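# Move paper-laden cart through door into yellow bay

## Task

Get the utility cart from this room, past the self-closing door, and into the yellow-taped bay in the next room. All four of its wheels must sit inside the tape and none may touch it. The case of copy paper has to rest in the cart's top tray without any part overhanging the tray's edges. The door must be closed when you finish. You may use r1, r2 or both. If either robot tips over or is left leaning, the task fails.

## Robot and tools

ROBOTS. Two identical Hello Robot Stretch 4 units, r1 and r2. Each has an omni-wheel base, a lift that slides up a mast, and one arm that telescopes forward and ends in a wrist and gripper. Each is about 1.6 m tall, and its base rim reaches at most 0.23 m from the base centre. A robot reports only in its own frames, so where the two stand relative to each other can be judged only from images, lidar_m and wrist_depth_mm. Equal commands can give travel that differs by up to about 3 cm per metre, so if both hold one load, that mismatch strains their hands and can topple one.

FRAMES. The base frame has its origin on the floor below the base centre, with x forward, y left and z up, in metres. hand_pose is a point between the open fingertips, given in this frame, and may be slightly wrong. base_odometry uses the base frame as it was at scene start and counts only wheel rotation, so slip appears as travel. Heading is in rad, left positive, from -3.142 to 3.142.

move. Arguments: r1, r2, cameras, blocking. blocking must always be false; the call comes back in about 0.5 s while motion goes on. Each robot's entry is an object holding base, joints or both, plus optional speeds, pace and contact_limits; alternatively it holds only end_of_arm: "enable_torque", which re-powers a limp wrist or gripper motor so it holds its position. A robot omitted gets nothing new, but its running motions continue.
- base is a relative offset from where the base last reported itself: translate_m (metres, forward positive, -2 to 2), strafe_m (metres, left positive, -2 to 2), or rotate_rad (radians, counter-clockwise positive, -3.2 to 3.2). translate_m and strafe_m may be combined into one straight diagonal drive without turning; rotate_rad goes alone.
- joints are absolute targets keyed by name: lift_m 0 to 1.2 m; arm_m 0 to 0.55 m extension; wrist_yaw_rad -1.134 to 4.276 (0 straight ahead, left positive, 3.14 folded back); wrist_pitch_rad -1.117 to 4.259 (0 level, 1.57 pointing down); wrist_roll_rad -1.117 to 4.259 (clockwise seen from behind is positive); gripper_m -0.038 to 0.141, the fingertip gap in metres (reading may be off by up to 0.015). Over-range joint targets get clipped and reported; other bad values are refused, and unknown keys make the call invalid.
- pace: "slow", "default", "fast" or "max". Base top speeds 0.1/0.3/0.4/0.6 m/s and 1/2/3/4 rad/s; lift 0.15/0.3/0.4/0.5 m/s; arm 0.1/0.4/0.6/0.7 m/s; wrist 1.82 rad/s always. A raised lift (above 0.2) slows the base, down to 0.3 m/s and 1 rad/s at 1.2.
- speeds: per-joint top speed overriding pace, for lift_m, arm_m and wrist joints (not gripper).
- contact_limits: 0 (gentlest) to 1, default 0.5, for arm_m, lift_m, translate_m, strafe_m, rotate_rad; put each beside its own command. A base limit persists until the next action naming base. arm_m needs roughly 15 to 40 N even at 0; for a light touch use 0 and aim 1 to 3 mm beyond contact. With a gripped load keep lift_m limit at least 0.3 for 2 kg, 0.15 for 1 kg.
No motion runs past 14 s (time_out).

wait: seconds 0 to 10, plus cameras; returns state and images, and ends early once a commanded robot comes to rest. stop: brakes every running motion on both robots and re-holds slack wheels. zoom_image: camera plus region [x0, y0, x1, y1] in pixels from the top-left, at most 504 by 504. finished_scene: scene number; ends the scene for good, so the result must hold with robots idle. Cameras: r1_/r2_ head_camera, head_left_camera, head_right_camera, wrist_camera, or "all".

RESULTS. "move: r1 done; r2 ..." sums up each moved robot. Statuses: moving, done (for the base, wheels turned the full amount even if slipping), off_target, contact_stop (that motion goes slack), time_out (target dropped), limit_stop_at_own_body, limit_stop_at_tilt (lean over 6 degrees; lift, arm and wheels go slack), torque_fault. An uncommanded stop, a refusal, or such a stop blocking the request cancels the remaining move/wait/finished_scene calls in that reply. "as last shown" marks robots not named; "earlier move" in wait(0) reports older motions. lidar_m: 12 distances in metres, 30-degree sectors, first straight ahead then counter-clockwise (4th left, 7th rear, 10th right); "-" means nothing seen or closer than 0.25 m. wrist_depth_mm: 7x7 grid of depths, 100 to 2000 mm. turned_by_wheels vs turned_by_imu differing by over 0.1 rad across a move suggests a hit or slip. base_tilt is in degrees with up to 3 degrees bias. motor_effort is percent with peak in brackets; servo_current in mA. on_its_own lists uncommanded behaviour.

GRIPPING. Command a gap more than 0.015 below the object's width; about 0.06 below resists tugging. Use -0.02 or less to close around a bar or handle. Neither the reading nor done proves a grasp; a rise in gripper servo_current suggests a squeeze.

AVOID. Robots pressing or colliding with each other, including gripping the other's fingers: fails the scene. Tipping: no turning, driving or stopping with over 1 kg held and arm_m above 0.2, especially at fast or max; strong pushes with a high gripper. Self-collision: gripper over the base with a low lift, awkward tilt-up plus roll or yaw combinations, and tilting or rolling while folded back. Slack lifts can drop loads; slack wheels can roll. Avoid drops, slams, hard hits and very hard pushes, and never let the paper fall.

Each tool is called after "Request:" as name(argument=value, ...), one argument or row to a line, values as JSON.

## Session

Request:
move(
  blocking=false,
)

Scene clock: 0.00 s.
r1.base_odometry: x=+0.000 y=+0.000 heading=+0.000
r1.turned_by_wheels: +0.000
r1.turned_by_imu: +0.000
r1.base_tilt: forward=-1.6 right=+1.3
r1.lidar_m: 0.96 1.73 2.02 2.40 3.92 1.60 0.85 0.77 0.78 0.89 0.77 0.78
r1.base_status: not commanded
r1.joint_positions: lift_m=+0.124 arm_m=+0.000 wrist_yaw_rad=+3.194 wrist_pitch_rad=+0.002 wrist_roll_rad=+0.000 gripper_m=+0.056
r1.joint_status: not commanded
r1.measured_speeds: all 0
r1.motor_effort: lift_m=+19 arm_m=-4 wheel_0=-2 wheel_1=+1 wheel_2=+0
r1.servo_current: wrist_yaw_rad=59 wrist_pitch_rad=46 wrist_roll_rad=46 gripper_m=39
r1.hand_pose: x=-0.1216 y=+0.0722 z=+0.3019 quat_wxyz=(-0.026, -0.001, +0.000, +1.000) (m; r1's base frame)
r1.wrist_depth_mm: - 135 - - - - - / - 123 135 - - - - / - 121 191 - - - - / 110 136 194 - - - - / 137 - - - 1618 - - / 226 - 190 1098 188 1160 1118 / 224 163 750 798 768 768 759
r2.base_odometry: x=+0.000 y=+0.000 heading=+0.000
r2.turned_by_wheels: +0.000
r2.turned_by_imu: +0.000
r2.base_tilt: forward=-0.6 right=+0.1
r2.lidar_m: 1.29 1.32 1.58 2.33 2.36 2.78 1.41 1.41 2.77 2.39 2.42 1.48
r2.base_status: not commanded
r2.joint_positions: lift_m=+0.200 arm_m=+0.000 wrist_yaw_rad=+3.211 wrist_pitch_rad=+0.001 wrist_roll_rad=+0.000 gripper_m=+0.056
r2.joint_status: not commanded
r2.measured_speeds: all 0
r2.motor_effort: lift_m=+18 arm_m=-4 wheel_0=-1 wheel_1=+1 wheel_2=+1
r2.servo_current: wrist_yaw_rad=46 wrist_pitch_rad=39 wrist_roll_rad=52 gripper_m=52
r2.hand_pose: x=-0.1229 y=+0.0671 z=+0.3779 quat_wxyz=(-0.035, -0.001, +0.000, +0.999) (m; r2's base frame)
r2.wrist_depth_mm: - - 137 - - - - / - - 137 - - - - / - 109 138 - - - - / - 140 175 - - - - / 214 - - - - - - / 213 1281 196 1255 190 1336 1182 / 208 243 866 - - 854 878
pictures: r1_head_camera, r1_head_left_camera, r1_head_right_camera, r1_wrist_camera, r2_head_camera, r2_head_left_camera, r2_head_right_camera, r2_wrist_camera
Images, in order (width x height): r1_head_camera 420x560, r1_head_left_camera 420x672, r1_head_right_camera 420x672, r1_wrist_camera 616x392, r2_head_camera 420x560, r2_head_left_camera 420x672, r2_head_right_camera 420x672, r2_wrist_camera 616x392.

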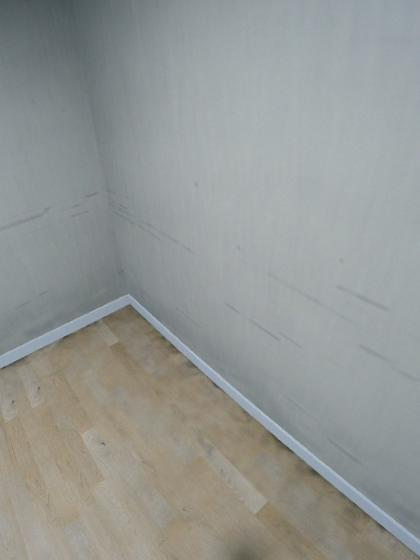

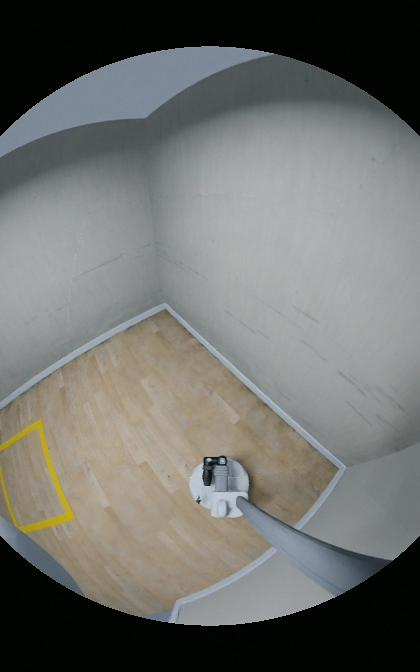

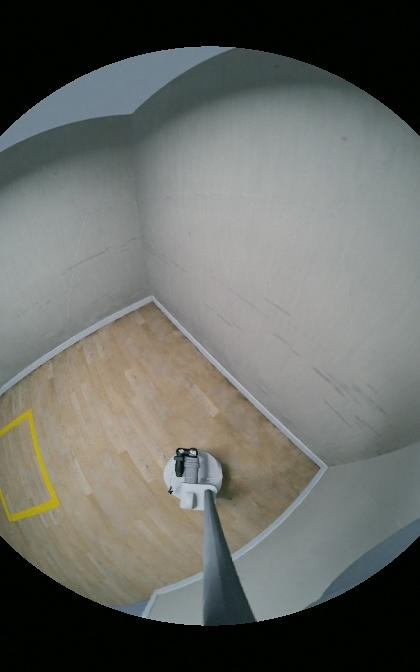

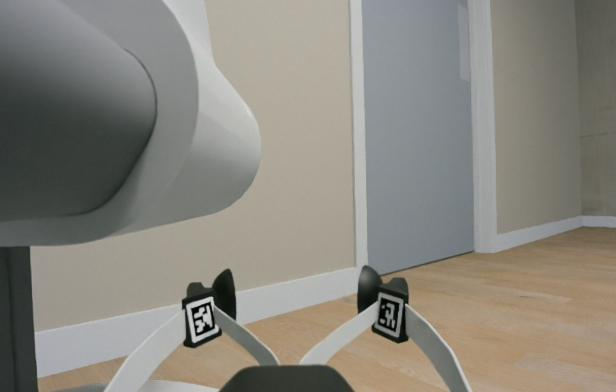

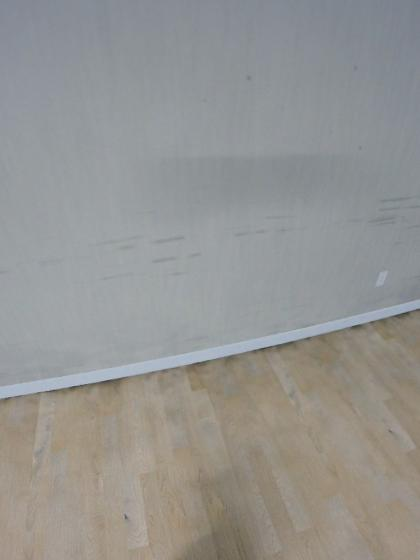

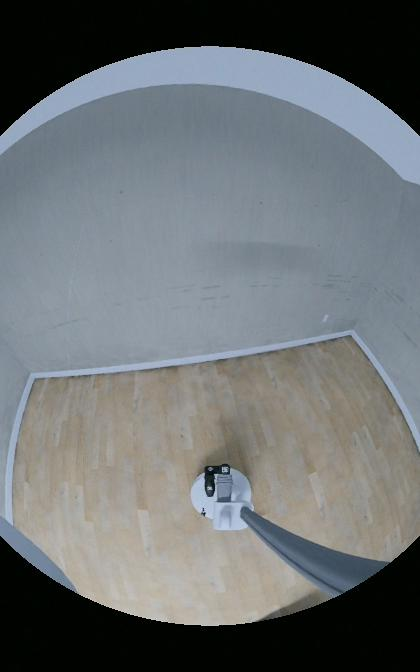

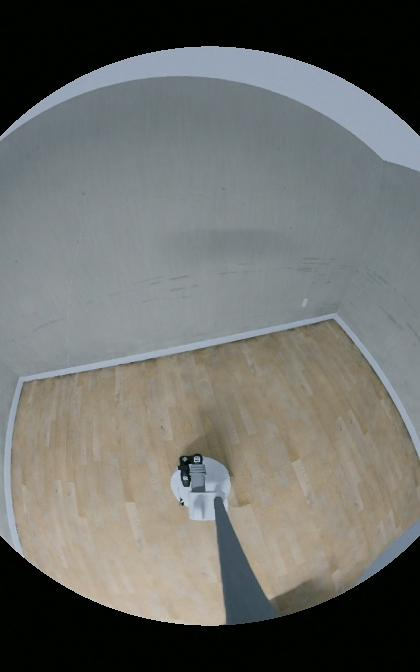

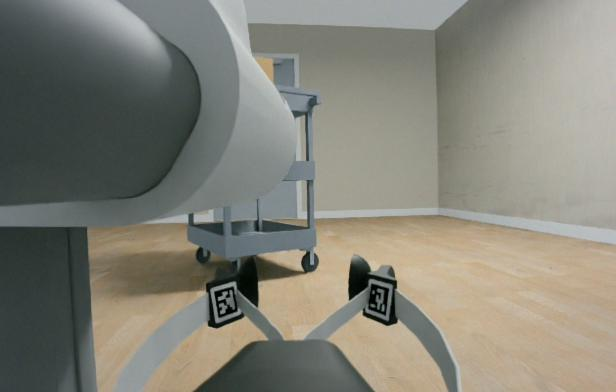

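Request:
move(
  blocking=false,
  r1={"base":{"rotate_rad":2.5},"joints":{"lift_m":0.5}},
  r2={"base":{"rotate_rad":3.0},"joints":{"lift_m":0.5}},
  cameras=[],
)

Request:
wait(
  seconds=2,
  cameras=[],
)

Request:
wait(
  seconds=3,
  cameras=["r1_head_camera","r1_head_left_camera","r2_head_camera","r2_head_left_camera","r2_head_right_camera"],
)

Scene clock: 5.67 s.
move: r1 moving; r2 moving
r1.base_odometry: x=+0.000 y=+0.000 heading=+0.253
r1.turned_by_wheels: +0.253
r1.turned_by_imu: +0.253
r1.base_tilt: forward=-1.6 right=+1.3
r1.lidar_m: 1.15 2.01 2.11 2.98 2.65 1.07 0.80 0.74 0.81 0.80 0.72 0.82
r1.base_status: rotate_rad moving
r1.joint_positions: lift_m=+0.162 arm_m=+0.000 wrist_yaw_rad=+3.194 wrist_pitch_rad=+0.002 wrist_roll_rad=+0.000 gripper_m=+0.056
r1.joint_status: lift_m moving
r1.measured_speeds: translate_m=+0.000 strafe_m=+0.000 rotate_rad=+0.974 lift_m=+0.146 arm_m=+0.000 wrist_yaw_rad=+0.000 wrist_pitch_rad=+0.000 wrist_roll_rad=+0.000
r1.motor_effort: lift_m=+24(27) arm_m=-4(4) wheel_0=-7(9) wheel_1=-6(7) wheel_2=-6(7)
r1.servo_current: wrist_yaw_rad=46(59) wrist_pitch_rad=39(52) wrist_roll_rad=33(65) gripper_m=39(46)
r1.hand_pose: x=-0.1216 y=+0.0722 z=+0.3395 quat_wxyz=(-0.026, -0.001, +0.000, +1.000) (m; r1's base frame)
r1.wrist_depth_mm: - 135 - - - - 1808 / - 123 135 - - - 1808 / - 121 192 - - - 1756 / 111 136 195 - - - 1808 / 137 - - - - - 1808 / 216 - 190 - 188 1229 1229 / 224 151 831 153 854 820 878
r2.base_odometry: x=+0.000 y=+0.000 heading=+0.252
r2.turned_by_wheels: +0.252
r2.turned_by_imu: +0.245
r2.base_tilt: forward=-0.7 right=+0.0
r2.lidar_m: 1.29 1.38 1.94 2.33 2.46 3.37 1.44 3.35 2.49 2.40 1.84 1.36
r2.base_status: rotate_rad moving
r2.joint_positions: lift_m=+0.238 arm_m=+0.000 wrist_yaw_rad=+3.211 wrist_pitch_rad=+0.001 wrist_roll_rad=+0.000 gripper_m=+0.056
r2.joint_status: lift_m moving
r2.measured_speeds: translate_m=+0.002 strafe_m=+0.000 rotate_rad=+0.977 lift_m=+0.146 arm_m=+0.000 wrist_yaw_rad=+0.000 wrist_pitch_rad=+0.000 wrist_roll_rad=+0.000
r2.motor_effort: lift_m=+23(25) arm_m=-4(4) wheel_0=-4(9) wheel_1=-10(10) wheel_2=-10(11)
r2.servo_current: wrist_yaw_rad=52(52) wrist_pitch_rad=46(46) wrist_roll_rad=52(65) gripper_m=46(52)
r2.hand_pose: x=-0.1229 y=+0.0671 z=+0.4157 quat_wxyz=(-0.035, -0.001, +0.000, +0.999) (m; r2's base frame)
r2.wrist_depth_mm: - - 137 - - - - / - - 137 1756 - - - / - 110 138 - - - - / - 140 176 - - - - / 215 - - - - - - / 213 1366 196 1430 190 1464 1281 / 210 242 1008 - - 976 946
pictures: none
No camera images: "cameras" was empty.

Scene clock: 7.67 s.
earlier move: r1 moving; r2 moving
r1.base_odometry: x=+0.000 y=+0.000 heading=+2.500
r1.turned_by_wheels: +2.247
r1.turned_by_imu: +2.259
r1.base_tilt: forward=-1.6 right=+1.3
r1.lidar_m: 2.03 0.94 0.76 0.75 0.84 0.79 0.76 0.88 1.43 2.03 2.27 3.57
r1.base_status: rotate_rad moving
r1.joint_positions: lift_m=+0.500 arm_m=+0.000 wrist_yaw_rad=+3.194 wrist_pitch_rad=+0.002 wrist_roll_rad=+0.000 gripper_m=+0.056
r1.joint_status: lift_m moving
r1.measured_speeds: all 0
r1.motor_effort: lift_m=+23(28) arm_m=-4(4) wheel_0=-1(10) wheel_1=+0(9) wheel_2=+0(8)
r1.servo_current: wrist_yaw_rad=52(65) wrist_pitch_rad=33(52) wrist_roll_rad=39(65) gripper_m=39(52)
r1.hand_pose: x=-0.1216 y=+0.0722 z=+0.6771 quat_wxyz=(-0.026, -0.001, +0.000, +1.000) (m; r1's base frame)
r1.wrist_depth_mm: - 135 - - - - - / - 123 135 - - - - / - 121 190 - - - - / 110 135 194 - - - - / 137 - - - - - - / 216 - 190 - 187 - - / - 140 - 137 - - -
r2.base_odometry: x=+0.000 y=+0.000 heading=+2.999
r2.turned_by_wheels: +2.747
r2.turned_by_imu: +2.674
r2.base_tilt: forward=-0.7 right=+0.0
r2.lidar_m: 1.55 1.39 3.06 2.39 2.39 1.66 1.33 1.31 1.40 2.20 2.33 2.55
r2.base_status: rotate_rad moving
r2.joint_positions: lift_m=+0.500 arm_m=+0.000 wrist_yaw_rad=+3.211 wrist_pitch_rad=+0.001 wrist_roll_rad=+0.000 gripper_m=+0.056
r2.joint_status: all done
r2.measured_speeds: translate_m=+0.000 strafe_m=+0.000 rotate_rad=+0.027 lift_m=+0.000 arm_m=+0.000 wrist_yaw_rad=+0.000 wrist_pitch_rad=+0.000 wrist_roll_rad=+0.000
r2.motor_effort: lift_m=+21(26) arm_m=-4(4) wheel_0=-5(10) wheel_1=-3(10) wheel_2=-5(13)
r2.servo_current: wrist_yaw_rad=46(52) wrist_pitch_rad=46(46) wrist_roll_rad=46(65) gripper_m=52(52)
r2.hand_pose: x=-0.1228 y=+0.0671 z=+0.6776 quat_wxyz=(-0.035, -0.001, +0.000, +0.999) (m; r2's base frame)
r2.wrist_depth_mm: - - 137 - - - - / - 107 137 - - - - / - 113 139 235 - - - / - 140 165 - - - - / 215 - - - - - - / 213 - 190 - 189 - 1863 / 211 122 - - - 1499 1499
wait: 2.00 s; no rest
pictures: none
No camera images: "cameras" was empty.

Scene clock: 7.70 s.
earlier move: r1 done; r2 moving
r1.base_odometry: x=+0.000 y=+0.000 heading=+2.500
r1.turned_by_wheels: +0.000
r1.turned_by_imu: +0.000
r1.base_tilt: forward=-1.6 right=+1.3
r1.lidar_m: 2.04 0.94 0.74 0.75 0.85 0.78 0.76 0.87 1.41 2.03 2.26 3.60
r1.base_status: done
r1.joint_positions: lift_m=+0.500 arm_m=+0.000 wrist_yaw_rad=+3.194 wrist_pitch_rad=+0.002 wrist_roll_rad=+0.000 gripper_m=+0.056
r1.joint_status: all done
r1.measured_speeds: all 0
r1.motor_effort: lift_m=+24(28) arm_m=-4(4) wheel_0=-3(10) wheel_1=+0(9) wheel_2=+0(8)
r1.servo_current: wrist_yaw_rad=52(65) wrist_pitch_rad=33(52) wrist_roll_rad=39(65) gripper_m=39(52)
r1.hand_pose: x=-0.1216 y=+0.0722 z=+0.6771 quat_wxyz=(-0.026, -0.001, +0.000, +1.000) (m; r1's base frame)
r1.wrist_depth_mm: - 135 - - - - - / - 123 135 - - - - / - 121 191 - - - - / 110 136 195 - - - - / 137 - - - - - - / 216 - 190 - 187 - - / - 141 - 137 - - -
r2.base_odometry: x=+0.000 y=+0.000 heading=+2.999
r2.turned_by_wheels: +0.000
r2.turned_by_imu: +0.000
r2.base_tilt: forward=-0.7 right=+0.1
r2.lidar_m: 1.54 1.38 3.06 2.42 2.41 1.65 1.32 1.30 1.46 2.19 2.34 2.56
r2.base_status: rotate_rad moving
r2.joint_positions: lift_m=+0.500 arm_m=+0.000 wrist_yaw_rad=+3.211 wrist_pitch_rad=+0.001 wrist_roll_rad=+0.000 gripper_m=+0.056
r2.joint_status: all done
r2.measured_speeds: all 0
r2.motor_effort: lift_m=+21(26) arm_m=-4(4) wheel_0=-4(10) wheel_1=-3(10) wheel_2=-5(13)
r2.servo_current: wrist_yaw_rad=46(52) wrist_pitch_rad=46(46) wrist_roll_rad=46(65) gripper_m=52(52)
r2.hand_pose: x=-0.1228 y=+0.0671 z=+0.6776 quat_wxyz=(-0.035, -0.001, +0.000, +0.999) (m; r2's base frame)
r2.wrist_depth_mm: - - 137 - - - - / - 107 137 - - - - / - 113 138 235 - - - / - 140 164 - - - - / 216 - - - - - - / 213 - 190 - 189 - 1863 / 211 122 - - - 1499 1430
wait: 0.03 of 3 s (r1 has come to rest)
pictures: r1_head_camera, r1_head_left_camera, r2_head_camera, r2_head_left_camera, r2_head_right_camera
Images, in order (width x height): r1_head_camera 420x560, r1_head_left_camera 420x672, r2_head_camera 420x560, r2_head_left_camera 420x672, r2_head_right_camera 420x672.

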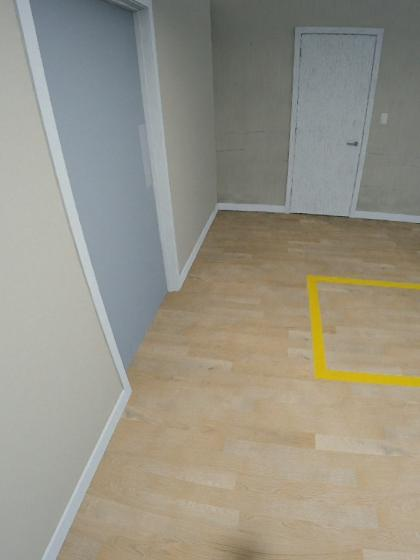

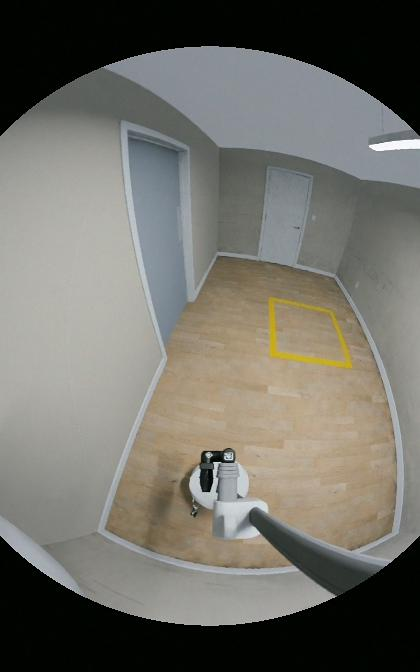

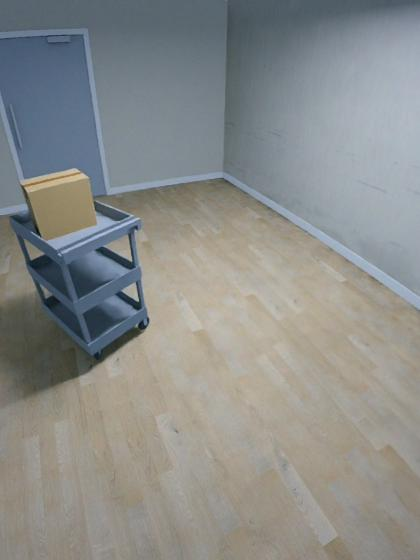

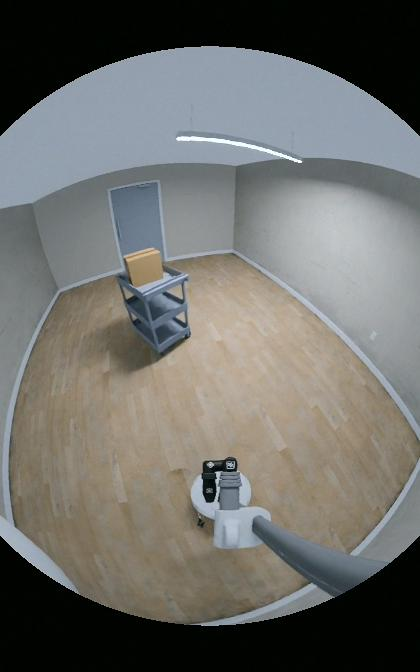

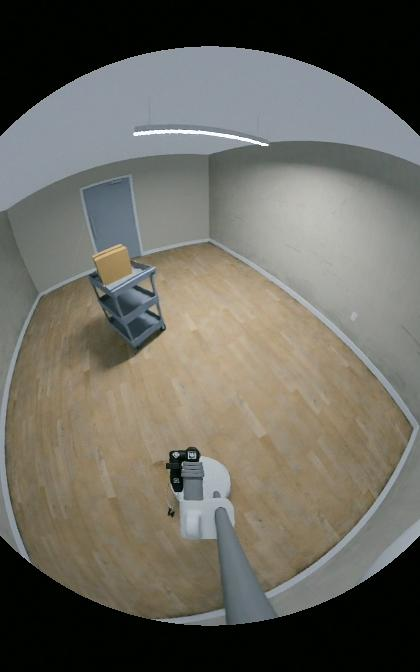

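Request:
move(
  blocking=false,
  r1={"base":{"rotate_rad":-0.165}},
  r2={"base":{"translate_m":0.55,"strafe_m":-0.09},"joints":{"lift_m":0.688,"wrist_yaw_rad":0,"gripper_m":0.11}},
  cameras=[],
)

Request:
wait(
  seconds=2,
  cameras=[],
)

Request:
move(
  blocking=false,
  r1={"base":{"translate_m":1.3}},
  cameras=[],
)

Request:
wait(
  seconds=3,
  cameras=[],
)

Request:
move(
  blocking=false,
  r2={"base":{"rotate_rad":0.85},"joints":{"wrist_roll_rad":1.57,"arm_m":0.365}},
  cameras=[],
)

Request:
wait(
  seconds=4,
  cameras=[],
)

Request:
wait(
  seconds=1.5,
  cameras=["r1_head_camera","r1_head_left_camera","r2_head_camera","r2_head_left_camera","r2_wrist_camera"],
)

Scene clock: 53.20 s.
earlier move: r2 done
move: r1 moving; r2 moving
r1.base_odometry: x=+0.000 y=+0.000 heading=+2.340
r1.turned_by_wheels: -0.159
r1.turned_by_imu: -0.160
r1.base_tilt: forward=-1.6 right=+1.3
r1.lidar_m: 2.82 1.08 0.78 0.74 0.79 0.82 0.77 0.81 1.15 2.02 2.13 2.94
r1.base_status: rotate_rad moving
r1.joint_positions: lift_m=+0.500 arm_m=+0.000 wrist_yaw_rad=+3.194 wrist_pitch_rad=+0.002 wrist_roll_rad=+0.000 gripper_m=+0.056
r1.joint_status: not commanded
r1.measured_speeds: translate_m=+0.000 strafe_m=-0.001 rotate_rad=-0.178 lift_m=+0.000 arm_m=+0.000 wrist_yaw_rad=+0.000 wrist_pitch_rad=+0.000 wrist_roll_rad=+0.000
r1.motor_effort: lift_m=+24(24) arm_m=-4(4) wheel_0=+2(6) wheel_1=+3(8) wheel_2=+1(6)
r1.servo_current: wrist_yaw_rad=52(59) wrist_pitch_rad=39(46) wrist_roll_rad=46(59) gripper_m=39(46)
r1.hand_pose: x=-0.1216 y=+0.0722 z=+0.6771 quat_wxyz=(-0.026, -0.001, +0.000, +1.000) (m; r1's base frame)
r1.wrist_depth_mm: - 135 - - - - - / - 123 135 - - - - / - 121 191 - - - - / 110 135 194 - - - - / 137 - - - - - - / 216 - 190 - 187 - - / - 140 - 137 - - -
r2.base_odometry: x=-0.030 y=+0.010 heading=+3.000
r2.turned_by_wheels: +0.000
r2.turned_by_imu: +0.001
r2.base_tilt: forward=-0.7 right=+0.0
r2.lidar_m: 1.53 1.39 3.09 2.39 2.41 1.71 1.37 1.32 1.47 2.28 2.33 2.54
r2.base_status: translate_m moving; strafe_m moving
r2.joint_positions: lift_m=+0.538 arm_m=+0.000 wrist_yaw_rad=+2.650 wrist_pitch_rad=+0.001 wrist_roll_rad=+0.000 gripper_m=+0.075
r2.joint_status: lift_m moving; wrist_yaw_rad moving; gripper_m moving
r2.measured_speeds: translate_m=+0.121 strafe_m=-0.019 rotate_rad=+0.005 lift_m=+0.146 arm_m=+0.000 wrist_yaw_rad=-1.733 wrist_pitch_rad=+0.000 wrist_roll_rad=+0.000
r2.motor_effort: lift_m=+21(24) arm_m=-4(4) wheel_0=+13(13) wheel_1=+6(7) wheel_2=-12(13)
r2.servo_current: wrist_yaw_rad=91(143) wrist_pitch_rad=39(46) wrist_roll_rad=46(59) gripper_m=78(78)
r2.hand_pose: x=-0.0421 y=+0.2131 z=+0.7156 quat_wxyz=(+0.243, -0.001, +0.000, +0.970) (m; r2's base frame)
r2.wrist_depth_mm: - - - - - - - / 195 - - - - - - / 206 - - - - - - / 228 - - - - - - / - - - - - - - / - - 189 - 189 - 1921 / - 140 1537 - 1618 1537 1499
pictures: none
No camera images: "cameras" was empty.

Scene clock: 53.57 s.
earlier move: r1 done; r2 moving
r1.base_odometry: x=+0.000 y=+0.000 heading=+2.335
r1.turned_by_wheels: -0.005
r1.turned_by_imu: -0.005
r1.base_tilt: forward=-1.6 right=+1.3
r1.lidar_m: 2.85 1.11 0.78 0.75 0.78 0.81 0.75 0.82 1.16 2.04 2.12 2.92
r1.base_status: done
r1.joint_positions: lift_m=+0.500 arm_m=+0.000 wrist_yaw_rad=+3.194 wrist_pitch_rad=+0.002 wrist_roll_rad=+0.000 gripper_m=+0.056
r1.joint_status: not commanded
r1.measured_speeds: all 0
r1.motor_effort: lift_m=+24(24) arm_m=-4(4) wheel_0=+2(6) wheel_1=+2(8) wheel_2=+2(6)
r1.servo_current: wrist_yaw_rad=59(78) wrist_pitch_rad=39(46) wrist_roll_rad=59(59) gripper_m=46(46)
r1.hand_pose: x=-0.1216 y=+0.0722 z=+0.6771 quat_wxyz=(-0.026, -0.001, +0.000, +1.000) (m; r1's base frame)
r1.wrist_depth_mm: - 135 - - - - - / - 123 135 - - - - / - 121 191 - - - - / 110 135 195 - - - - / 137 - - - - - - / 216 - 191 - 187 - - / - 141 - 137 - - -
r2.base_odometry: x=-0.091 y=+0.029 heading=+2.999
r2.turned_by_wheels: +0.000
r2.turned_by_imu: +0.000
r2.base_tilt: forward=-0.7 right=+0.0
r2.lidar_m: 1.49 1.30 3.10 2.46 2.43 1.78 1.41 1.38 1.52 2.32 2.28 2.52
r2.base_status: translate_m moving; strafe_m moving
r2.joint_positions: lift_m=+0.611 arm_m=+0.000 wrist_yaw_rad=+2.015 wrist_pitch_rad=+0.001 wrist_roll_rad=+0.000 gripper_m=+0.103
r2.joint_status: lift_m moving; wrist_yaw_rad moving; gripper_m moving
r2.measured_speeds: translate_m=+0.213 strafe_m=-0.035 rotate_rad=+0.004 lift_m=+0.219 arm_m=+0.000 wrist_yaw_rad=-1.733 wrist_pitch_rad=+0.000 wrist_roll_rad=+0.000
r2.motor_effort: lift_m=+25(25) arm_m=-4(4) wheel_0=+9(13) wheel_1=+5(8) wheel_2=-12(14)
r2.servo_current: wrist_yaw_rad=78(143) wrist_pitch_rad=46(46) wrist_roll_rad=46(59) gripper_m=39(98)
r2.hand_pose: x=+0.1259 y=+0.2980 z=+0.7894 quat_wxyz=(+0.534, +0.000, +0.000, +0.846) (m; r2's base frame)
r2.wrist_depth_mm: - - - - - - - / - - - - - - - / - - - - - - - / - - - - - - - / - - - - - - - / - - 195 - 193 - - / 1661 1661 1808 - 1756 1661 1708
wait: 0.37 of 2 s (r1 has come to rest)
pictures: none
No camera images: "cameras" was empty.

Scene clock: 54.07 s.
earlier move: r2 moving
move: r1 moving
r1.base_odometry: x=-0.022 y=+0.023 heading=+2.335
r1.turned_by_wheels: +0.000
r1.turned_by_imu: +0.000
r1.base_tilt: forward=-1.6 right=+1.3
r1.lidar_m: 2.82 1.05 0.77 0.74 0.79 0.84 0.79 0.84 1.18 2.01 2.12 2.92
r1.base_status: translate_m moving
r1.joint_positions: lift_m=+0.500 arm_m=+0.000 wrist_yaw_rad=+3.194 wrist_pitch_rad=+0.002 wrist_roll_rad=+0.000 gripper_m=+0.056
r1.joint_status: not commanded
r1.measured_speeds: translate_m=+0.122 strafe_m=+0.000 rotate_rad=+0.000 lift_m=+0.000 arm_m=+0.000 wrist_yaw_rad=+0.000 wrist_pitch_rad=+0.000 wrist_roll_rad=+0.000
r1.motor_effort: lift_m=+24(24) arm_m=-4(4) wheel_0=+7(9) wheel_1=+6(7) wheel_2=-9(9)
r1.servo_current: wrist_yaw_rad=46(59) wrist_pitch_rad=39(46) wrist_roll_rad=52(72) gripper_m=46(46)
r1.hand_pose: x=-0.1216 y=+0.0722 z=+0.6771 quat_wxyz=(-0.026, -0.001, +0.000, +1.000) (m; r1's base frame)
r1.wrist_depth_mm: - 135 - - - - - / - 121 135 - - - - / - 120 187 - - - - / 111 135 200 - - - - / 137 - - - - - - / 214 - 190 - 187 - - / - 140 - 137 - - -
r2.base_odometry: x=-0.223 y=+0.070 heading=+2.999
r2.turned_by_wheels: +0.000
r2.turned_by_imu: +0.000
r2.base_tilt: forward=-0.7 right=+0.1
r2.lidar_m: 1.39 1.21 3.20 2.56 2.51 1.96 1.52 1.51 1.64 2.23 2.20 2.42
r2.base_status: translate_m moving; strafe_m moving
r2.joint_positions: lift_m=+0.681 arm_m=+0.000 wrist_yaw_rad=+1.148 wrist_pitch_rad=+0.001 wrist_roll_rad=+0.000 gripper_m=+0.110
r2.joint_status: lift_m moving; wrist_yaw_rad moving; gripper_m moving
r2.measured_speeds: translate_m=+0.295 strafe_m=-0.048 rotate_rad=-0.004 lift_m=+0.069 arm_m=+0.000 wrist_yaw_rad=-1.734 wrist_pitch_rad=+0.000 wrist_roll_rad=+0.000
r2.motor_effort: lift_m=+18(24) arm_m=-4(4) wheel_0=+7(12) wheel_1=+5(7) wheel_2=-9(13)
r2.servo_current: wrist_yaw_rad=98(117) wrist_pitch_rad=39(46) wrist_roll_rad=46(59) gripper_m=46(72)
r2.hand_pose: x=+0.3689 y=+0.2272 z=+0.8588 quat_wxyz=(+0.840, +0.000, +0.000, +0.543) (m; r2's base frame)
r2.wrist_depth_mm: - - - - - - - / - - - - - - - / - - - - - - 1078 / - - - - - - 1025 / - - - - - - - / - - 198 - 198 - - / 1921 1808 1983 - 1921 1756 -
pictures: none
No camera images: "cameras" was empty.

Scene clock: 56.03 s.
earlier move: r1 moving; r2 done
r1.base_odometry: x=-0.388 y=+0.405 heading=+2.335
r1.turned_by_wheels: +0.000
r1.turned_by_imu: +0.000
r1.base_tilt: forward=-1.6 right=+1.3
r1.lidar_m: 2.84 1.17 0.76 0.75 0.79 1.11 1.32 1.39 1.96 2.01 2.13 2.90
r1.base_status: translate_m moving
r1.joint_positions: lift_m=+0.500 arm_m=+0.000 wrist_yaw_rad=+3.194 wrist_pitch_rad=+0.002 wrist_roll_rad=+0.000 gripper_m=+0.056
r1.joint_status: not commanded
r1.measured_speeds: translate_m=+0.300 strafe_m=-0.001 rotate_rad=-0.004 lift_m=+0.000 arm_m=+0.000 wrist_yaw_rad=+0.000 wrist_pitch_rad=+0.000 wrist_roll_rad=+0.000
r1.motor_effort: lift_m=+24(24) arm_m=-4(4) wheel_0=+5(9) wheel_1=+5(7) wheel_2=-5(10)
r1.servo_current: wrist_yaw_rad=65(78) wrist_pitch_rad=46(52) wrist_roll_rad=52(72) gripper_m=46(52)
r1.hand_pose: x=-0.1216 y=+0.0722 z=+0.6772 quat_wxyz=(-0.026, -0.001, +0.000, +1.000) (m; r1's base frame)
r1.wrist_depth_mm: - 135 - - - - - / - 122 134 - - - - / - 125 158 - - - - / 108 135 193 - - - - / 137 - - - - - - / 221 - 190 - 188 - - / - 151 182 137 - - -
r2.base_odometry: x=-0.532 y=+0.167 heading=+2.999
r2.turned_by_wheels: +0.000
r2.turned_by_imu: +0.001
r2.base_tilt: forward=-0.6 right=+0.1
r2.lidar_m: 3.40 0.98 3.40 2.72 2.67 2.28 1.81 1.78 1.92 2.05 2.04 2.24
r2.base_status: done
r2.joint_positions: lift_m=+0.688 arm_m=+0.000 wrist_yaw_rad=+0.003 wrist_pitch_rad=+0.001 wrist_roll_rad=+0.000 gripper_m=+0.110
r2.joint_status: all done
r2.measured_speeds: all 0
r2.motor_effort: lift_m=+21(24) arm_m=-4(4) wheel_0=+2(12) wheel_1=+3(7) wheel_2=-3(13)
r2.servo_current: wrist_yaw_rad=33(130) wrist_pitch_rad=39(46) wrist_roll_rad=52(59) gripper_m=52(72)
r2.hand_pose: x=+0.4596 y=-0.0866 z=+0.8656 quat_wxyz=(+1.000, +0.000, +0.001, +0.001) (m; r2's base frame)
r2.wrist_depth_mm: - - - - - - - / - - - - - - - / - - - - - - - / 1060 - - - - - - / - - - - - - - / 1281 - 199 - 198 - - / - 1708 1921 - 1921 1756 1756
wait: 1.97 of 3 s (r2 has come to rest)
pictures: none
No camera images: "cameras" was empty.

Scene clock: 56.53 s.
earlier move: r1 moving
move: r2 moving
r1.base_odometry: x=-0.492 y=+0.513 heading=+2.335
r1.turned_by_wheels: +0.000
r1.turned_by_imu: +0.000
r1.base_tilt: forward=-1.6 right=+1.2
r1.lidar_m: 2.85 1.18 0.76 0.73 0.77 1.09 1.48 1.56 2.12 2.03 2.13 2.92
r1.base_status: translate_m moving
r1.joint_positions: lift_m=+0.500 arm_m=+0.000 wrist_yaw_rad=+3.194 wrist_pitch_rad=+0.002 wrist_roll_rad=+0.000 gripper_m=+0.056
r1.joint_status: not commanded
r1.measured_speeds: translate_m=+0.301 strafe_m=-0.001 rotate_rad=+0.003 lift_m=+0.000 arm_m=+0.000 wrist_yaw_rad=+0.000 wrist_pitch_rad=+0.000 wrist_roll_rad=+0.000
r1.motor_effort: lift_m=+24(24) arm_m=-4(4) wheel_0=+5(7) wheel_1=+5(6) wheel_2=-5(6)
r1.servo_current: wrist_yaw_rad=39(59) wrist_pitch_rad=46(46) wrist_roll_rad=46(59) gripper_m=39(46)
r1.hand_pose: x=-0.1216 y=+0.0722 z=+0.6772 quat_wxyz=(-0.026, -0.001, +0.000, +1.000) (m; r1's base frame)
r1.wrist_depth_mm: - 135 - - - - - / - 122 135 - - - - / - 125 158 - - - - / 108 136 192 - - - - / 137 - - - - - - / 221 - 191 - 187 - - / 218 152 189 137 - 131 -
r2.base_odometry: x=-0.532 y=+0.167 heading=-3.032
r2.turned_by_wheels: +0.252
r2.turned_by_imu: +0.245
r2.base_tilt: forward=-0.7 right=+0.1
r2.lidar_m: 1.07 0.98 2.95 2.66 2.73 1.97 1.76 1.78 2.23 2.04 2.09 2.59
r2.base_status: rotate_rad moving
r2.joint_positions: lift_m=+0.688 arm_m=+0.051 wrist_yaw_rad=+0.002 wrist_pitch_rad=+0.001 wrist_roll_rad=+0.588 gripper_m=+0.110
r2.joint_status: arm_m moving; wrist_roll_rad moving
r2.measured_speeds: translate_m=+0.002 strafe_m=+0.001 rotate_rad=+0.974 lift_m=+0.000 arm_m=+0.195 wrist_yaw_rad=+0.000 wrist_pitch_rad=+0.000 wrist_roll_rad=+1.820
r2.motor_effort: lift_m=+21(21) arm_m=+13(13) wheel_0=-6(9) wheel_1=-10(10) wheel_2=-10(11)
r2.servo_current: wrist_yaw_rad=52(59) wrist_pitch_rad=39(46) wrist_roll_rad=91(111) gripper_m=46(52)
r2.hand_pose: x=+0.5101 y=-0.0867 z=+0.8656 quat_wxyz=(+0.957, +0.290, +0.001, +0.001) (m; r2's base frame)
r2.wrist_depth_mm: - - - - - - - / - - - - - - - / - - - - - - - / - - - - - - - / - 976 - - - - 1708 / 878 931 195 - 197 1576 1366 / 891 707 - - 1661 1336 1160
pictures: none
No camera images: "cameras" was empty.

Scene clock: 58.23 s.
earlier move: r1 moving; r2 done
r1.base_odometry: x=-0.836 y=+0.871 heading=+2.335
r1.turned_by_wheels: +0.000
r1.turned_by_imu: +0.000
r1.base_tilt: forward=-1.6 right=+1.3
r1.lidar_m: 2.72 1.15 0.86 0.74 0.79 1.08 1.96 2.06 2.11 2.03 2.13 2.79
r1.base_status: translate_m moving
r1.joint_positions: lift_m=+0.500 arm_m=+0.000 wrist_yaw_rad=+3.194 wrist_pitch_rad=+0.002 wrist_roll_rad=+0.000 gripper_m=+0.056
r1.joint_status: not commanded
r1.measured_speeds: translate_m=+0.219 strafe_m=+0.000 rotate_rad=-0.006 lift_m=+0.000 arm_m=+0.000 wrist_yaw_rad=+0.000 wrist_pitch_rad=+0.000 wrist_roll_rad=+0.000
r1.motor_effort: lift_m=+24(24) arm_m=-4(4) wheel_0=+2(7) wheel_1=+2(6) wheel_2=-2(7)
r1.servo_current: wrist_yaw_rad=52(72) wrist_pitch_rad=39(52) wrist_roll_rad=52(65) gripper_m=46(46)
r1.hand_pose: x=-0.1216 y=+0.0722 z=+0.6772 quat_wxyz=(-0.026, -0.001, +0.000, +1.000) (m; r1's base frame)
r1.wrist_depth_mm: - 135 - - - - - / - 120 142 - - - - / - 126 165 - - - - / 110 135 211 - - - - / 215 - - - - - - / - - 193 - 187 - - / 1499 1537 1537 153 1618 1397 -
r2.base_odometry: x=-0.532 y=+0.167 heading=-2.434
r2.turned_by_wheels: +0.598
r2.turned_by_imu: +0.582
r2.base_tilt: forward=-0.7 right=+0.0
r2.lidar_m: 0.97 2.88 2.67 2.75 1.91 1.78 1.85 2.17 2.04 2.11 2.74 1.03
r2.base_status: done
r2.joint_positions: lift_m=+0.688 arm_m=+0.365 wrist_yaw_rad=+0.002 wrist_pitch_rad=+0.001 wrist_roll_rad=+1.568 gripper_m=+0.110
r2.joint_status: all done
r2.measured_speeds: all 0
r2.motor_effort: lift_m=+21(21) arm_m=+7(13) wheel_0=-1(12) wheel_1=-2(10) wheel_2=-3(13)
r2.servo_current: wrist_yaw_rad=46(59) wrist_pitch_rad=39(46) wrist_roll_rad=46(111) gripper_m=52(59)
r2.hand_pose: x=+0.8243 y=-0.0868 z=+0.8657 quat_wxyz=(+0.708, +0.706, +0.001, +0.000) (m; r2's base frame)
r2.wrist_depth_mm: - - 640 436 - - - / - - 647 439 1025 - 436 / - - 683 436 1042 - 439 / - - 699 699 449 449 442 / - - - - - 1576 1138 / - - 195 - 193 1499 1205 / - - - - - 1756 1182
wait: 1.70 of 4 s (r2 has come to rest)
pictures: none
No camera images: "cameras" was empty.

Scene clock: 59.40 s.
earlier move: r1 done
r1.base_odometry: x=-0.900 y=+0.938 heading=+2.336
r1.turned_by_wheels: +0.000
r1.turned_by_imu: +0.000
r1.base_tilt: forward=-1.6 right=+1.3
r1.lidar_m: 2.61 1.09 0.87 0.80 0.75 1.10 2.05 2.18 2.13 2.03 2.10 2.74
r1.base_status: done
r1.joint_positions: lift_m=+0.500 arm_m=+0.000 wrist_yaw_rad=+3.194 wrist_pitch_rad=+0.002 wrist_roll_rad=+0.000 gripper_m=+0.056
r1.joint_status: not commanded
r1.measured_speeds: all 0
r1.motor_effort: lift_m=+24(24) arm_m=-4(4) wheel_0=+3(7) wheel_1=+2(6) wheel_2=+1(7)
r1.servo_current: wrist_yaw_rad=52(72) wrist_pitch_rad=39(52) wrist_roll_rad=46(65) gripper_m=46(46)
r1.hand_pose: x=-0.1216 y=+0.0722 z=+0.6772 quat_wxyz=(-0.026, -0.001, +0.000, +1.000) (m; r1's base frame)
r1.wrist_depth_mm: - 135 - - - - - / - 123 145 - - - - / - 121 191 - - - - / 110 135 206 - - - - / 216 - - - - - - / - - 193 - 188 - - / 1537 1537 1537 153 1618 1397 -
r2.base_odometry: x=-0.532 y=+0.167 heading=-2.434
r2.turned_by_wheels: +0.000
r2.turned_by_imu: +0.000
r2.base_tilt: forward=-0.6 right=+0.0
r2.lidar_m: 0.98 2.87 2.65 2.73 1.90 1.79 1.82 2.18 2.06 2.09 2.74 0.98
r2.base_status: done
r2.joint_positions: lift_m=+0.688 arm_m=+0.365 wrist_yaw_rad=+0.002 wrist_pitch_rad=+0.001 wrist_roll_rad=+1.568 gripper_m=+0.110
r2.joint_status: all done
r2.measured_speeds: all 0
r2.motor_effort: lift_m=+21(21) arm_m=+8(13) wheel_0=-2(12) wheel_1=-2(10) wheel_2=-3(13)
r2.servo_current: wrist_yaw_rad=65(65) wrist_pitch_rad=39(52) wrist_roll_rad=39(111) gripper_m=52(59)
r2.hand_pose: x=+0.8243 y=-0.0868 z=+0.8657 quat_wxyz=(+0.708, +0.706, +0.001, +0.000) (m; r2's base frame)
r2.wrist_depth_mm: - - 634 433 - - - / - - 647 436 1042 - 436 / - - 676 436 1042 - 439 / - - 699 683 445 452 439 / - - - - - 1618 1138 / - - 195 - 193 1499 1205 / - - - - - 1756 1160
wait: 1.17 of 1.5 s (r1 has come to rest)
pictures: r1_head_camera, r1_head_left_camera, r2_head_camera, r2_head_left_camera, r2_wrist_camera
Images, in order (width x height): r1_head_camera 420x560, r1_head_left_camera 420x672, r2_head_camera 420x560, r2_head_left_camera 420x672, r2_wrist_camera 616x392.

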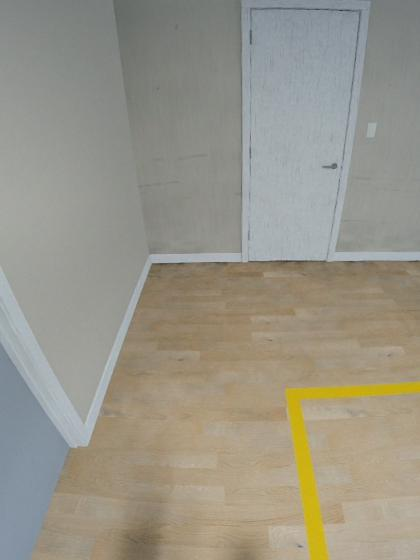

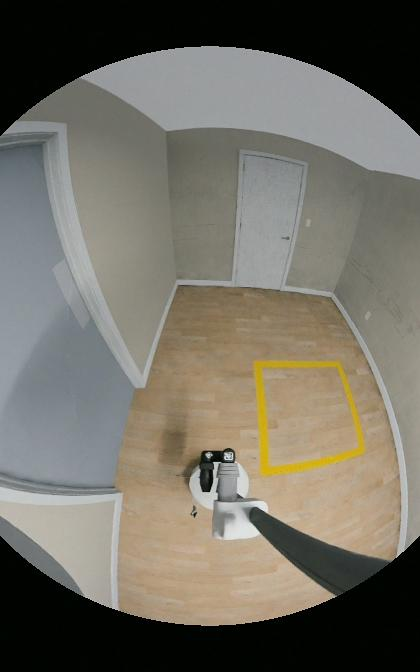

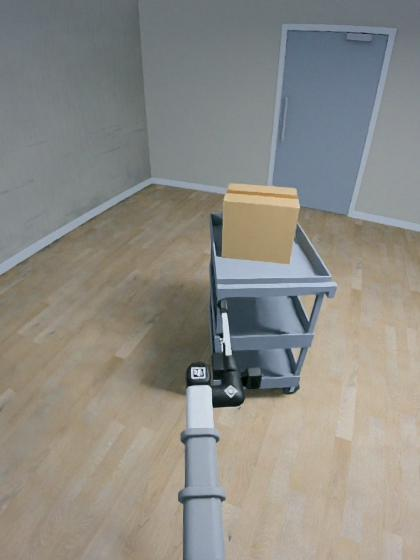

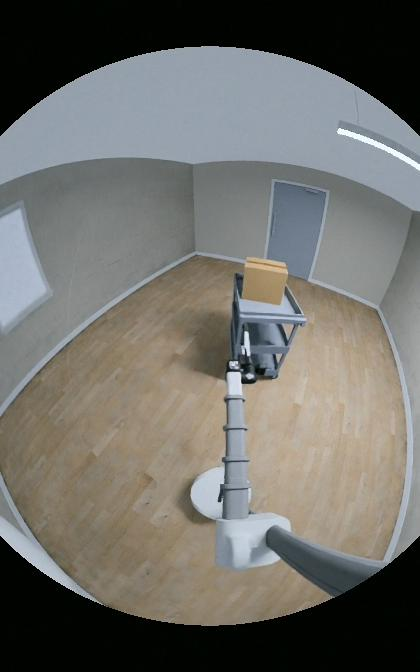

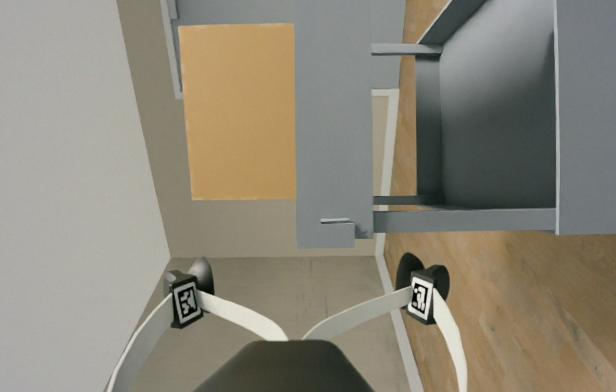

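Request:
move(
  blocking=false,
  r1={"base":{"translate_m":0.45}},
  r2={"base":{"strafe_m":-0.17,"translate_m":0.1},"pace":"slow"},
  cameras=[],
)

Request:
wait(
  seconds=4,
  cameras=[],
)

Request:
move(
  blocking=false,
  r1={"base":{"rotate_rad":1.57}},
  cameras=[],
)

Request:
wait(
  seconds=3,
  cameras=["r2_head_camera","r1_head_camera","r1_head_left_camera","r1_head_right_camera","r2_wrist_camera"],
)

Scene clock: 75.13 s.
move: r1 moving; r2 moving
r1.base_odometry: x=-0.922 y=+0.961 heading=+2.336
r1.turned_by_wheels: +0.000
r1.turned_by_imu: +0.000
r1.base_tilt: forward=-1.6 right=+1.3
r1.lidar_m: 2.60 1.06 0.85 0.82 0.76 1.08 2.10 2.21 2.11 2.04 2.13 2.69
r1.base_status: translate_m moving
r1.joint_positions: lift_m=+0.500 arm_m=+0.000 wrist_yaw_rad=+3.194 wrist_pitch_rad=+0.002 wrist_roll_rad=+0.000 gripper_m=+0.056
r1.joint_status: not commanded
r1.measured_speeds: translate_m=+0.123 strafe_m=+0.000 rotate_rad=+0.000 lift_m=+0.000 arm_m=+0.000 wrist_yaw_rad=+0.000 wrist_pitch_rad=+0.000 wrist_roll_rad=+0.000
r1.motor_effort: lift_m=+24(24) arm_m=-4(4) wheel_0=+7(9) wheel_1=+7(7) wheel_2=-8(9)
r1.servo_current: wrist_yaw_rad=39(65) wrist_pitch_rad=39(46) wrist_roll_rad=59(59) gripper_m=39(46)
r1.hand_pose: x=-0.1216 y=+0.0722 z=+0.6772 quat_wxyz=(-0.026, -0.001, +0.000, +1.000) (m; r1's base frame)
r1.wrist_depth_mm: - 135 - - - - - / - 121 135 - - - - / - 120 187 - - - - / 111 135 213 - - - - / 216 - - - - - - / - - 194 - 187 - - / 1499 1537 1537 153 1618 1366 -
r2.base_odometry: x=-0.543 y=+0.171 heading=-2.435
r2.turned_by_wheels: -0.001
r2.turned_by_imu: +0.000
r2.base_tilt: forward=-0.7 right=+0.0
r2.lidar_m: 0.96 2.88 2.66 2.76 1.93 1.79 1.85 2.17 2.03 2.09 2.71 1.00
r2.base_status: translate_m moving; strafe_m moving
r2.joint_positions: lift_m=+0.688 arm_m=+0.365 wrist_yaw_rad=+0.002 wrist_pitch_rad=+0.001 wrist_roll_rad=+1.568 gripper_m=+0.110
r2.joint_status: not commanded
r2.measured_speeds: translate_m=+0.025 strafe_m=-0.041 rotate_rad=+0.001 lift_m=+0.000 arm_m=+0.000 wrist_yaw_rad=+0.000 wrist_pitch_rad=+0.000 wrist_roll_rad=+0.000
r2.motor_effort: lift_m=+21(21) arm_m=+8(8) wheel_0=+7(9) wheel_1=-6(6) wheel_2=-9(9)
r2.servo_current: wrist_yaw_rad=46(52) wrist_pitch_rad=39(46) wrist_roll_rad=46(59) gripper_m=52(52)
r2.hand_pose: x=+0.8243 y=-0.0868 z=+0.8657 quat_wxyz=(+0.708, +0.706, +0.001, +0.000) (m; r2's base frame)
r2.wrist_depth_mm: - - - 427 - - - / - - 634 430 1025 - 433 / - - 668 433 1025 - 433 / - - 691 433 1025 466 436 / - - - - 445 1499 1118 / - - 194 - 193 1499 1205 / - - - - - 1708 1205
pictures: none
No camera images: "cameras" was empty.

Scene clock: 77.63 s.
earlier move: r1 done; r2 moving
r1.base_odometry: x=-1.212 y=+1.263 heading=+2.336
r1.turned_by_wheels: +0.000
r1.turned_by_imu: +0.000
r1.base_tilt: forward=-1.6 right=+1.2
r1.lidar_m: 2.17 1.04 0.83 0.81 0.84 1.08 2.52 2.64 2.14 2.06 2.15 2.26
r1.base_status: done
r1.joint_positions: lift_m=+0.500 arm_m=+0.000 wrist_yaw_rad=+3.194 wrist_pitch_rad=+0.002 wrist_roll_rad=+0.000 gripper_m=+0.056
r1.joint_status: not commanded
r1.measured_speeds: all 0
r1.motor_effort: lift_m=+24(24) arm_m=-4(4) wheel_0=+3(9) wheel_1=+2(7) wheel_2=+0(10)
r1.servo_current: wrist_yaw_rad=46(65) wrist_pitch_rad=39(52) wrist_roll_rad=39(65) gripper_m=39(46)
r1.hand_pose: x=-0.1216 y=+0.0722 z=+0.6772 quat_wxyz=(-0.026, -0.001, +0.000, +1.000) (m; r1's base frame)
r1.wrist_depth_mm: - 135 - - - - - / - 122 144 - - - - / - 120 189 - - - - / 110 135 204 - - - - / 216 - - - - - - / - - 194 - 188 - - / 1499 1537 1537 153 1618 1366 -
r2.base_odometry: x=-0.718 y=+0.231 heading=-2.435
r2.turned_by_wheels: +0.000
r2.turned_by_imu: +0.001
r2.base_tilt: forward=-0.6 right=+0.0
r2.lidar_m: 0.86 2.99 2.75 2.84 2.06 1.95 2.00 2.06 1.92 1.98 2.59 0.91
r2.base_status: translate_m moving; strafe_m moving
r2.joint_positions: lift_m=+0.688 arm_m=+0.365 wrist_yaw_rad=+0.002 wrist_pitch_rad=+0.001 wrist_roll_rad=+1.568 gripper_m=+0.110
r2.joint_status: not commanded
r2.measured_speeds: all 0
r2.motor_effort: lift_m=+21(21) arm_m=+7(8) wheel_0=+6(11) wheel_1=-6(8) wheel_2=-7(10)
r2.servo_current: wrist_yaw_rad=52(59) wrist_pitch_rad=46(46) wrist_roll_rad=39(59) gripper_m=52(59)
r2.hand_pose: x=+0.8243 y=-0.0868 z=+0.8657 quat_wxyz=(+0.708, +0.706, +0.001, +0.000) (m; r2's base frame)
r2.wrist_depth_mm: - - - 334 336 1661 - / - - - 338 338 831 - / - - 544 338 340 917 - / - - 569 342 343 931 - / - - 580 342 342 - - / - - 198 283 191 - - / - - - - - 1756 469
wait: 2.50 of 4 s (r1 has come to rest)
pictures: none
No camera images: "cameras" was empty.

Scene clock: 78.13 s.
earlier move: r2 done
move: r1 moving
r1.base_odometry: x=-1.212 y=+1.263 heading=+2.588
r1.turned_by_wheels: +0.252
r1.turned_by_imu: +0.253
r1.base_tilt: forward=-1.6 right=+1.3
r1.lidar_m: 1.50 0.86 0.78 0.82 0.96 1.51 2.50 2.37 2.05 2.04 2.39 2.17
r1.base_status: rotate_rad moving
r1.joint_positions: lift_m=+0.500 arm_m=+0.000 wrist_yaw_rad=+3.194 wrist_pitch_rad=+0.002 wrist_roll_rad=+0.000 gripper_m=+0.056
r1.joint_status: not commanded
r1.measured_speeds: translate_m=-0.001 strafe_m=+0.002 rotate_rad=+0.976 lift_m=+0.000 arm_m=+0.000 wrist_yaw_rad=+0.000 wrist_pitch_rad=+0.000 wrist_roll_rad=+0.000
r1.motor_effort: lift_m=+24(24) arm_m=-4(4) wheel_0=-8(9) wheel_1=-7(8) wheel_2=-7(7)
r1.servo_current: wrist_yaw_rad=52(65) wrist_pitch_rad=46(46) wrist_roll_rad=52(65) gripper_m=39(46)
r1.hand_pose: x=-0.1216 y=+0.0722 z=+0.6772 quat_wxyz=(-0.026, -0.001, +0.000, +1.000) (m; r1's base frame)
r1.wrist_depth_mm: - 135 - - - - - / - 123 146 - - - - / - 121 190 - - - - / 110 135 205 - - - - / 216 - - - - - - / - - 193 - 188 - - / 1537 1537 1499 153 1576 1464 1537
r2.base_odometry: x=-0.718 y=+0.231 heading=-2.435
r2.turned_by_wheels: +0.000
r2.turned_by_imu: +0.000
r2.base_tilt: forward=-0.7 right=+0.0
r2.lidar_m: 0.88 3.01 2.78 2.88 2.08 1.95 2.00 2.06 1.93 1.98 2.64 0.91
r2.base_status: done
r2.joint_positions: lift_m=+0.688 arm_m=+0.365 wrist_yaw_rad=+0.002 wrist_pitch_rad=+0.001 wrist_roll_rad=+1.568 gripper_m=+0.110
r2.joint_status: not commanded
r2.measured_speeds: all 0
r2.motor_effort: lift_m=+21(21) arm_m=+7(8) wheel_0=+5(5) wheel_1=-5(6) wheel_2=-6(7)
r2.servo_current: wrist_yaw_rad=52(52) wrist_pitch_rad=39(46) wrist_roll_rad=33(52) gripper_m=59(59)
r2.hand_pose: x=+0.8243 y=-0.0868 z=+0.8657 quat_wxyz=(+0.708, +0.706, +0.001, +0.000) (m; r2's base frame)
r2.wrist_depth_mm: - - - 334 336 1661 - / - - - 338 338 820 - / - - 544 340 340 931 - / - - 564 342 342 931 - / - - 580 343 343 - - / - - 198 285 191 - - / - - - - - 1808 473
pictures: none
No camera images: "cameras" was empty.

Scene clock: 79.70 s.
earlier move: r1 done
r1.base_odometry: x=-1.212 y=+1.263 heading=-2.378
r1.turned_by_wheels: +1.317
r1.turned_by_imu: +1.325
r1.base_tilt: forward=-1.6 right=+1.3
r1.lidar_m: 0.82 0.86 1.08 2.50 2.62 2.12 2.05 2.13 2.28 2.20 1.07 0.80
r1.base_status: done
r1.joint_positions: lift_m=+0.500 arm_m=+0.000 wrist_yaw_rad=+3.194 wrist_pitch_rad=+0.002 wrist_roll_rad=+0.000 gripper_m=+0.056
r1.joint_status: not commanded
r1.measured_speeds: all 0
r1.motor_effort: lift_m=+24(24) arm_m=-4(4) wheel_0=-3(9) wheel_1=-1(9) wheel_2=-1(8)
r1.servo_current: wrist_yaw_rad=59(65) wrist_pitch_rad=39(52) wrist_roll_rad=46(65) gripper_m=33(46)
r1.hand_pose: x=-0.1216 y=+0.0722 z=+0.6772 quat_wxyz=(-0.026, -0.001, +0.000, +1.000) (m; r1's base frame)
r1.wrist_depth_mm: - 135 - - - - - / - 123 146 - - - - / - 121 191 - - - - / 111 136 206 - - - - / 216 - - - - - - / - - 194 - 187 - - / 1537 1537 1464 153 1576 1499 1576
r2.base_odometry: x=-0.718 y=+0.231 heading=-2.435
r2.turned_by_wheels: +0.000
r2.turned_by_imu: +0.000
r2.base_tilt: forward=-0.7 right=+0.1
r2.lidar_m: 0.87 2.96 2.74 2.87 2.07 1.95 2.01 2.05 1.93 1.97 2.60 0.90
r2.base_status: done
r2.joint_positions: lift_m=+0.688 arm_m=+0.365 wrist_yaw_rad=+0.002 wrist_pitch_rad=+0.001 wrist_roll_rad=+1.568 gripper_m=+0.110
r2.joint_status: not commanded
r2.measured_speeds: all 0
r2.motor_effort: lift_m=+21(21) arm_m=+7(8) wheel_0=+4(5) wheel_1=-5(6) wheel_2=-7(7)
r2.servo_current: wrist_yaw_rad=39(59) wrist_pitch_rad=39(46) wrist_roll_rad=46(59) gripper_m=46(59)
r2.hand_pose: x=+0.8243 y=-0.0868 z=+0.8657 quat_wxyz=(+0.708, +0.706, +0.001, +0.000) (m; r2's base frame)
r2.wrist_depth_mm: - - - 336 338 1708 - / - - - 338 338 831 - / - - 544 338 342 931 - / - - 559 342 343 917 - / - - 580 342 343 - - / - - 198 285 191 - - / - - - - - 1756 473
wait: 1.57 of 3 s (r1 has come to rest)
pictures: r1_head_camera, r1_head_left_camera, r1_head_right_camera, r2_head_camera, r2_wrist_camera
Images, in order (width x height): r1_head_camera 420x560, r1_head_left_camera 420x672, r1_head_right_camera 420x672, r2_head_camera 420x560, r2_wrist_camera 616x392.

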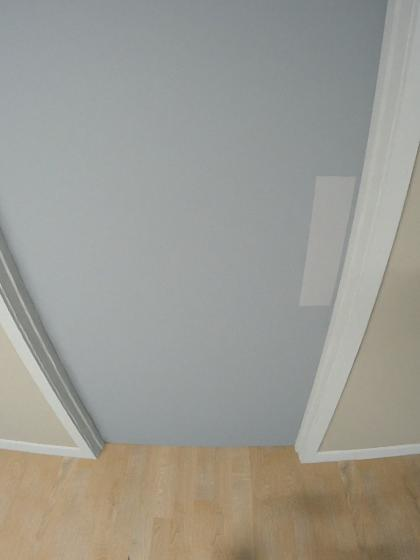

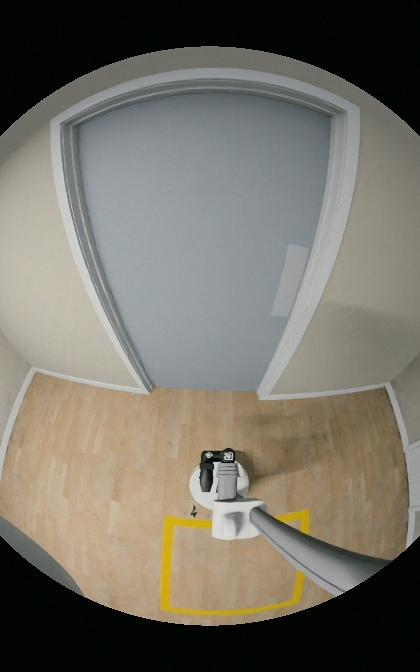

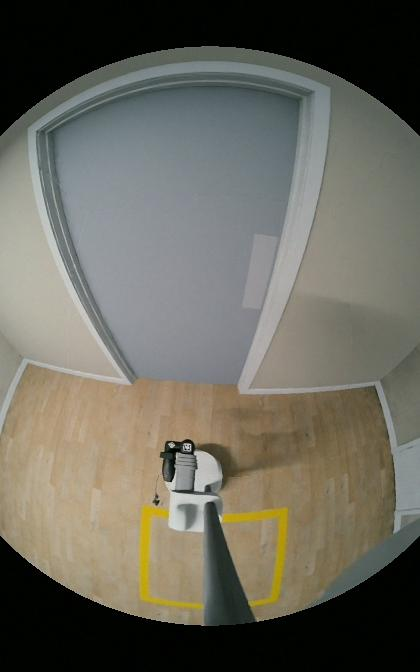

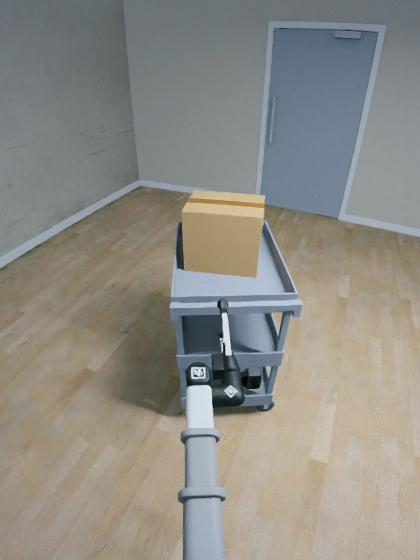

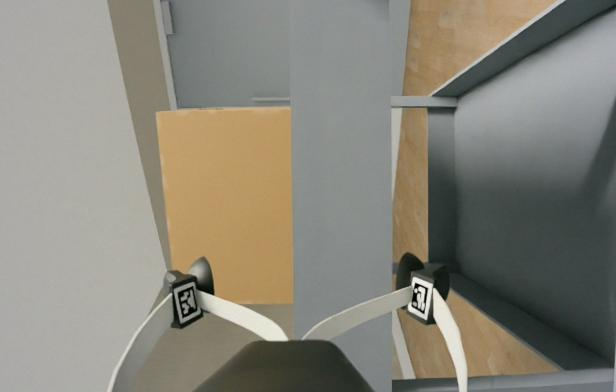

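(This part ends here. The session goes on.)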